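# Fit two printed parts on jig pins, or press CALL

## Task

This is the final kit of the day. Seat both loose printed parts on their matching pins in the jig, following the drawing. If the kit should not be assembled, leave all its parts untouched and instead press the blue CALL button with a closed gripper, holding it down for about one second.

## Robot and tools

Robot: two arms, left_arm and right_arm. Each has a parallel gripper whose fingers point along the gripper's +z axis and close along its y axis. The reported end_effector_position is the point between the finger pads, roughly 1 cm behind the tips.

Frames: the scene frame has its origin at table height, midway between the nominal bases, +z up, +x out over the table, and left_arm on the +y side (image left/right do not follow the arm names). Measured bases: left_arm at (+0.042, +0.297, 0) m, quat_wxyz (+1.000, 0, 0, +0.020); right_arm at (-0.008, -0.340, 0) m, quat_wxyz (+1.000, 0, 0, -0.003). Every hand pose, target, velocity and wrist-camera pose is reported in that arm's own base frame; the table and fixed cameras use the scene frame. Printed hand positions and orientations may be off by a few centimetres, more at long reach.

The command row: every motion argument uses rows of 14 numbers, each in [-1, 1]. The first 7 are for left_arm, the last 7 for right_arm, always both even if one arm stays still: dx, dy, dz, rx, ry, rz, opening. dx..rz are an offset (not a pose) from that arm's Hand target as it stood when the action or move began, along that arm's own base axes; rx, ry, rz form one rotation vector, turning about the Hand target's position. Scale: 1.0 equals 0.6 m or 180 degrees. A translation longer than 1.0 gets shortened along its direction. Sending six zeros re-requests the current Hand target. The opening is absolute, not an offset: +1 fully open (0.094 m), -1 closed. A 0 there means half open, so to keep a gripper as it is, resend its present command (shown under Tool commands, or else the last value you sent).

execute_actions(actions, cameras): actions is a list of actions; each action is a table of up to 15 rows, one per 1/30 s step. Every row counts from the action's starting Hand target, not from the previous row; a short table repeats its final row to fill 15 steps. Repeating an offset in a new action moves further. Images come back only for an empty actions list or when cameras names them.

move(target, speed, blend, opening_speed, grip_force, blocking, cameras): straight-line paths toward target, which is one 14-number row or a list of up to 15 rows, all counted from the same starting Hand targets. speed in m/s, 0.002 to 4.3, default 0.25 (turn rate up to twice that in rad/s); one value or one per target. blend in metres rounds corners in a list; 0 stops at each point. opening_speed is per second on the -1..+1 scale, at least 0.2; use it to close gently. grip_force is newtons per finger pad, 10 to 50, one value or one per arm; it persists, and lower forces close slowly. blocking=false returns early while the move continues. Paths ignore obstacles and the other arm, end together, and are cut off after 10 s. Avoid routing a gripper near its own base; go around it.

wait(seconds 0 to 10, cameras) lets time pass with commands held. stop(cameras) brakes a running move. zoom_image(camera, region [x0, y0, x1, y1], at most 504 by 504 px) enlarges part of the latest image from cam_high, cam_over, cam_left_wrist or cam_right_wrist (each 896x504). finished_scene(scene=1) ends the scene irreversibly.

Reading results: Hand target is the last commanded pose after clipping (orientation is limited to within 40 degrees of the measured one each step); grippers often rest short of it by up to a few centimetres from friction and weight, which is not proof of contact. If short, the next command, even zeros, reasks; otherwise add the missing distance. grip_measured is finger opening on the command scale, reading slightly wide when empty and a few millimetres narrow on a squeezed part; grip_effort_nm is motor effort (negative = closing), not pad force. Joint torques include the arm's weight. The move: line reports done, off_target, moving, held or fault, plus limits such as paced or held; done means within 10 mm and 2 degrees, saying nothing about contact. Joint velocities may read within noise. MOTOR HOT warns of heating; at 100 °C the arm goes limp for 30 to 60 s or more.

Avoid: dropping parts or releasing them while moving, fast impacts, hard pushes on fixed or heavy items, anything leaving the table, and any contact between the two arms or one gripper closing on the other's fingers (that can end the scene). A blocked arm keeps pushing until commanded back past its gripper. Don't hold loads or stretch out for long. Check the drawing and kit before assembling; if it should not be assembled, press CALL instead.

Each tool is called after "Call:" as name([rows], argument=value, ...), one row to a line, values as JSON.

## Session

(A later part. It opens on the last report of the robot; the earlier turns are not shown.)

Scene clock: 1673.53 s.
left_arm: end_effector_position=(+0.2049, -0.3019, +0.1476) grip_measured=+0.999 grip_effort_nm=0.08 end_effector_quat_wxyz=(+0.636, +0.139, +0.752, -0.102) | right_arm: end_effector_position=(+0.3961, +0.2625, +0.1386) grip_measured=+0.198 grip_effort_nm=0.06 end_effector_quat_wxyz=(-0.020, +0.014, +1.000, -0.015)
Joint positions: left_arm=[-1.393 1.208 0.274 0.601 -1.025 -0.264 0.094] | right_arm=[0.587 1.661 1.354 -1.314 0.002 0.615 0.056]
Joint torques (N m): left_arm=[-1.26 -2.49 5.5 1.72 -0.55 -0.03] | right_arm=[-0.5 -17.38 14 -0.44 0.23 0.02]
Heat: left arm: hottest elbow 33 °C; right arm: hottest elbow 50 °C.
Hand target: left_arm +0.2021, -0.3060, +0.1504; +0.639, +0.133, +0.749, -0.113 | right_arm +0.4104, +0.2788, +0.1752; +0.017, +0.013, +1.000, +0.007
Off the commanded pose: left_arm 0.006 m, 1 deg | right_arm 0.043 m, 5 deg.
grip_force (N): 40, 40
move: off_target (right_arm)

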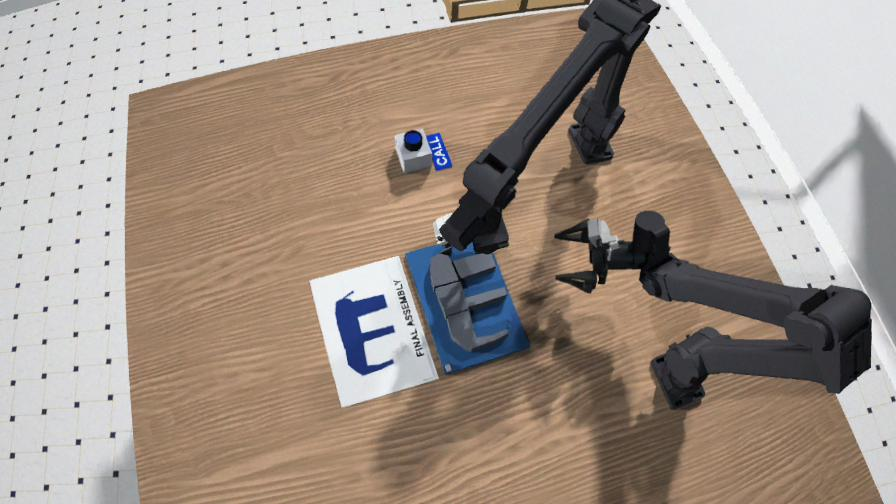

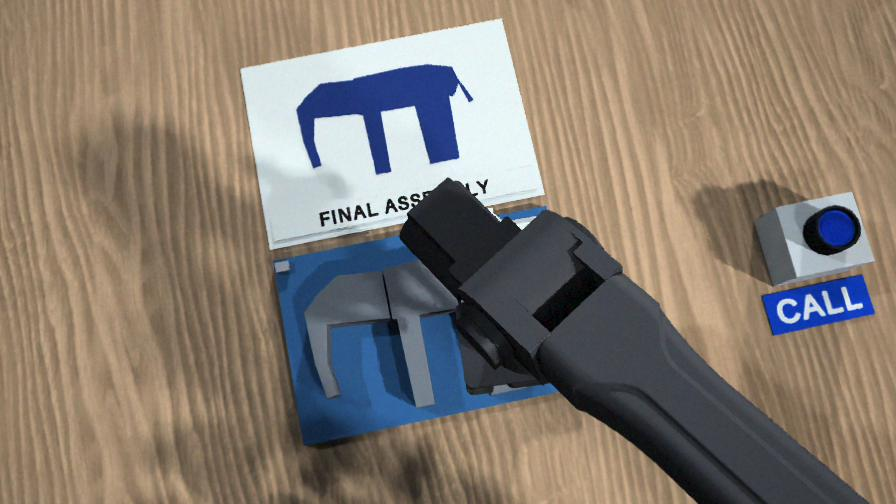

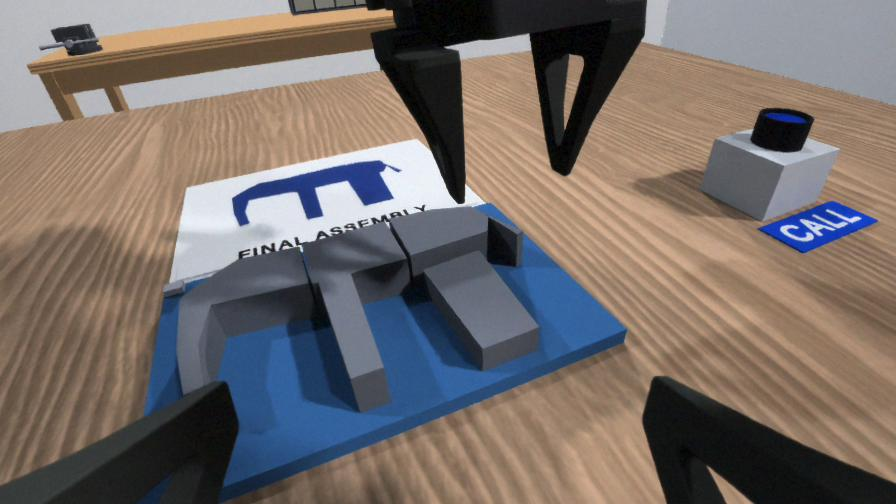

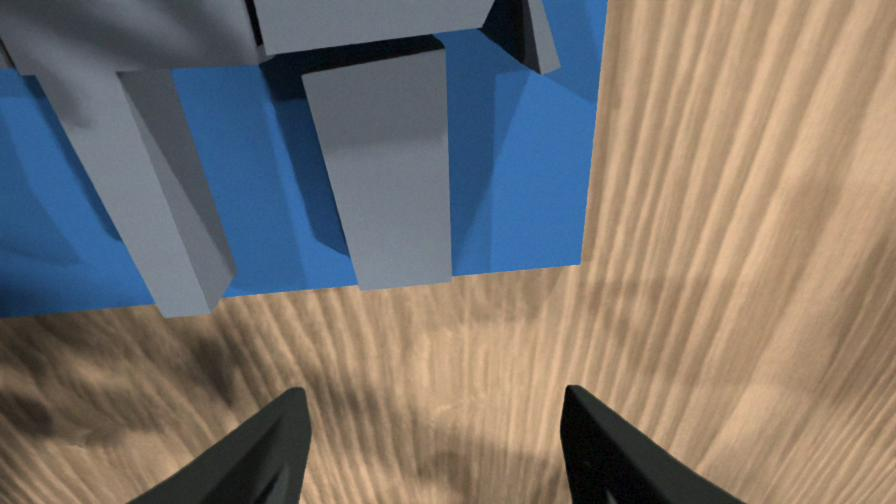

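Call:
move(target=[0,0,0,0,0,0,1,-0.23,-0.3,0.15,0,0,0,0.2], speed=0.35, cameras=["cam_over","cam_left_wrist","cam_high"])

Call:
zoom_image(camera="cam_over", region=[260, 200, 600, 450])

Call:
zoom_image(camera="cam_left_wrist", region=[340, 190, 580, 390])

Scene clock: 1680.87 s.
left_arm: end_effector_position=(+0.2049, -0.3019, +0.1476) grip_measured=+0.999 grip_effort_nm=0.09 end_effector_quat_wxyz=(+0.636, +0.139, +0.752, -0.102) | right_arm: end_effector_position=(+0.2748, +0.1021, +0.2634) grip_measured=+0.198 grip_effort_nm=0.06 end_effector_quat_wxyz=(+0.016, +0.016, +1.000, +0.007)
Joint positions: left_arm=[-1.393 1.208 0.274 0.601 -1.025 -0.264 0.094] | right_arm=[0.357 1.08 1.118 -1.575 -0.001 0.39 0.056]
Joint torques (N m): left_arm=[-1.73 -1.2 5.68 1.74 -0.54 -0.04] | right_arm=[-1.96 -6.01 8.76 -0.28 0 -0.13]
Heat: left arm: hottest elbow 33 °C; right arm: hottest elbow 52 °C.
Hand target: left_arm +0.2021, -0.3060, +0.1504; +0.639, +0.133, +0.749, -0.113 | right_arm +0.2724, +0.0988, +0.2652; +0.017, +0.013, +1.000, +0.007
Off the commanded pose: left_arm 0.006 m, 1 deg | right_arm 0.005 m, 0 deg.
grip_force (N): 40, 40
move: done
Images, in order (width x height): cam_high 896x504, cam_over 896x504, cam_left_wrist 896x504.

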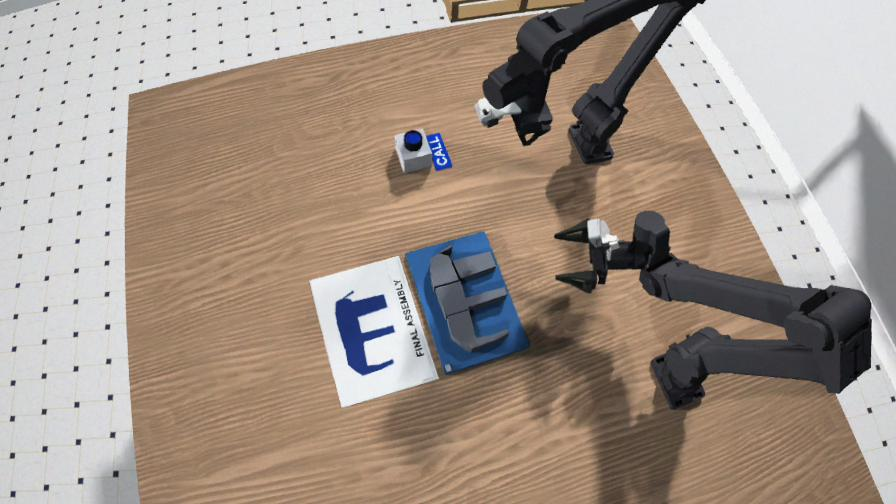

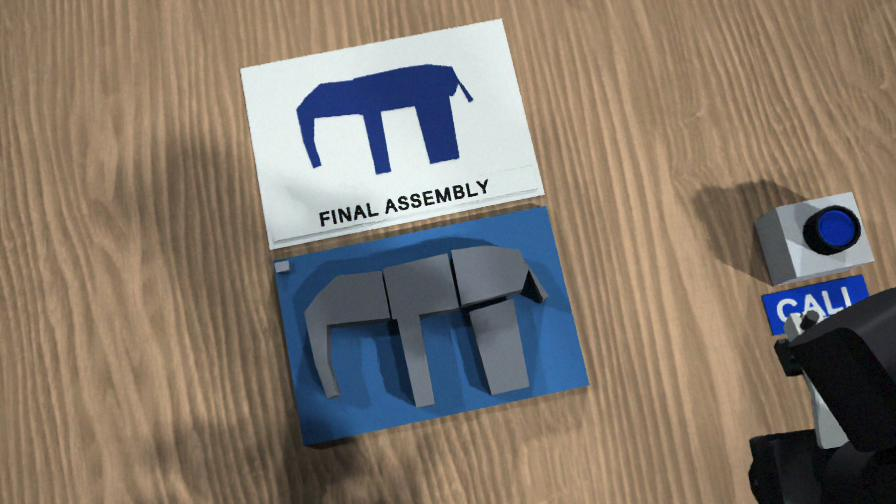

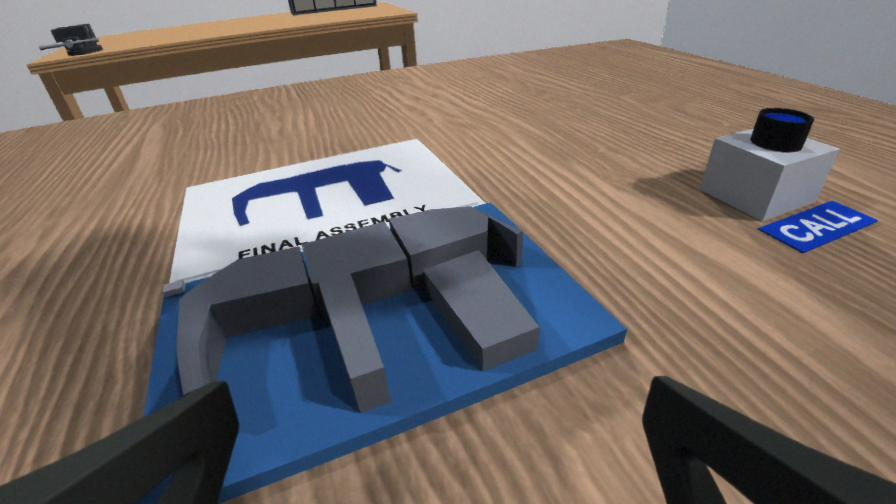

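Scaled by 1.482 from the camera's 896x504 image, which has a finer 1280x720 frame.

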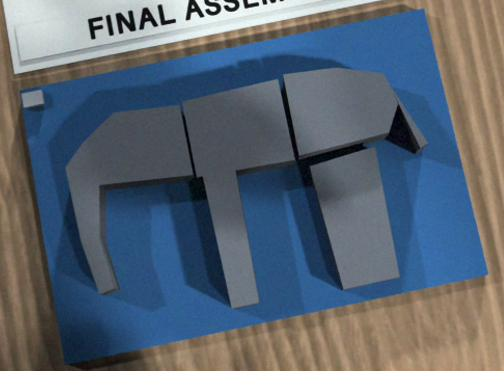

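Scaled by 2.100 from the camera's 896x504 image, which has a finer 1280x720 frame.

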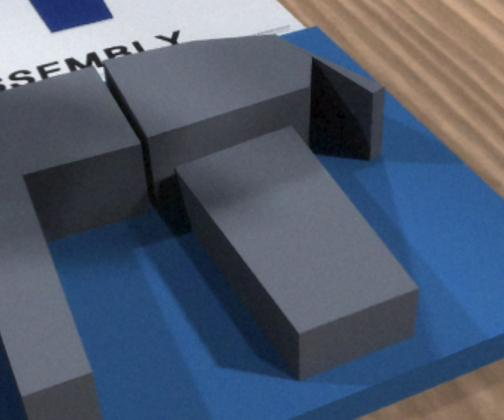

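Call:
zoom_image(camera="cam_left_wrist", region=[410, 240, 550, 380])

Call:
zoom_image(camera="cam_high", region=[390, 220, 540, 390])

Scaled by 3.600 from the camera's 896x504 image, which has a finer 1280x720 frame.

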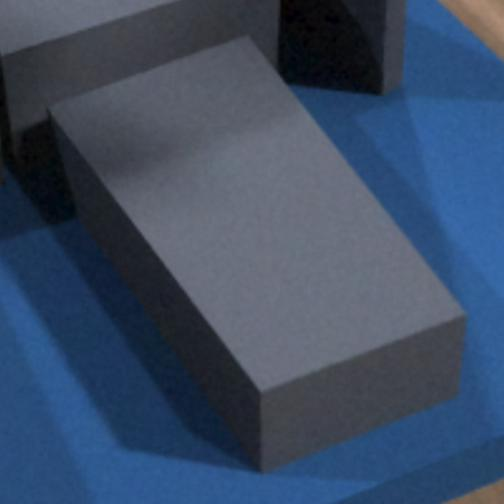

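Scaled by 2.965 from the camera's 896x504 image, which has a finer 1280x720 frame.

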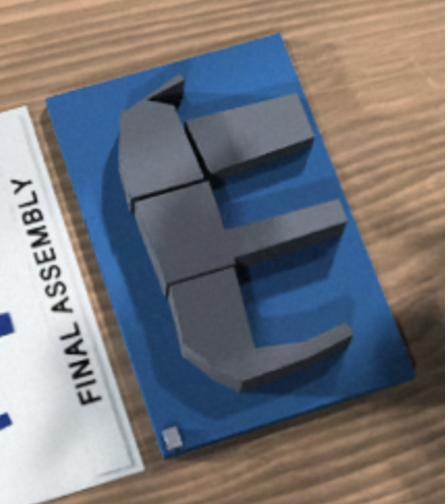

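Call:
finished_scene()

The scene is finished: the task was done.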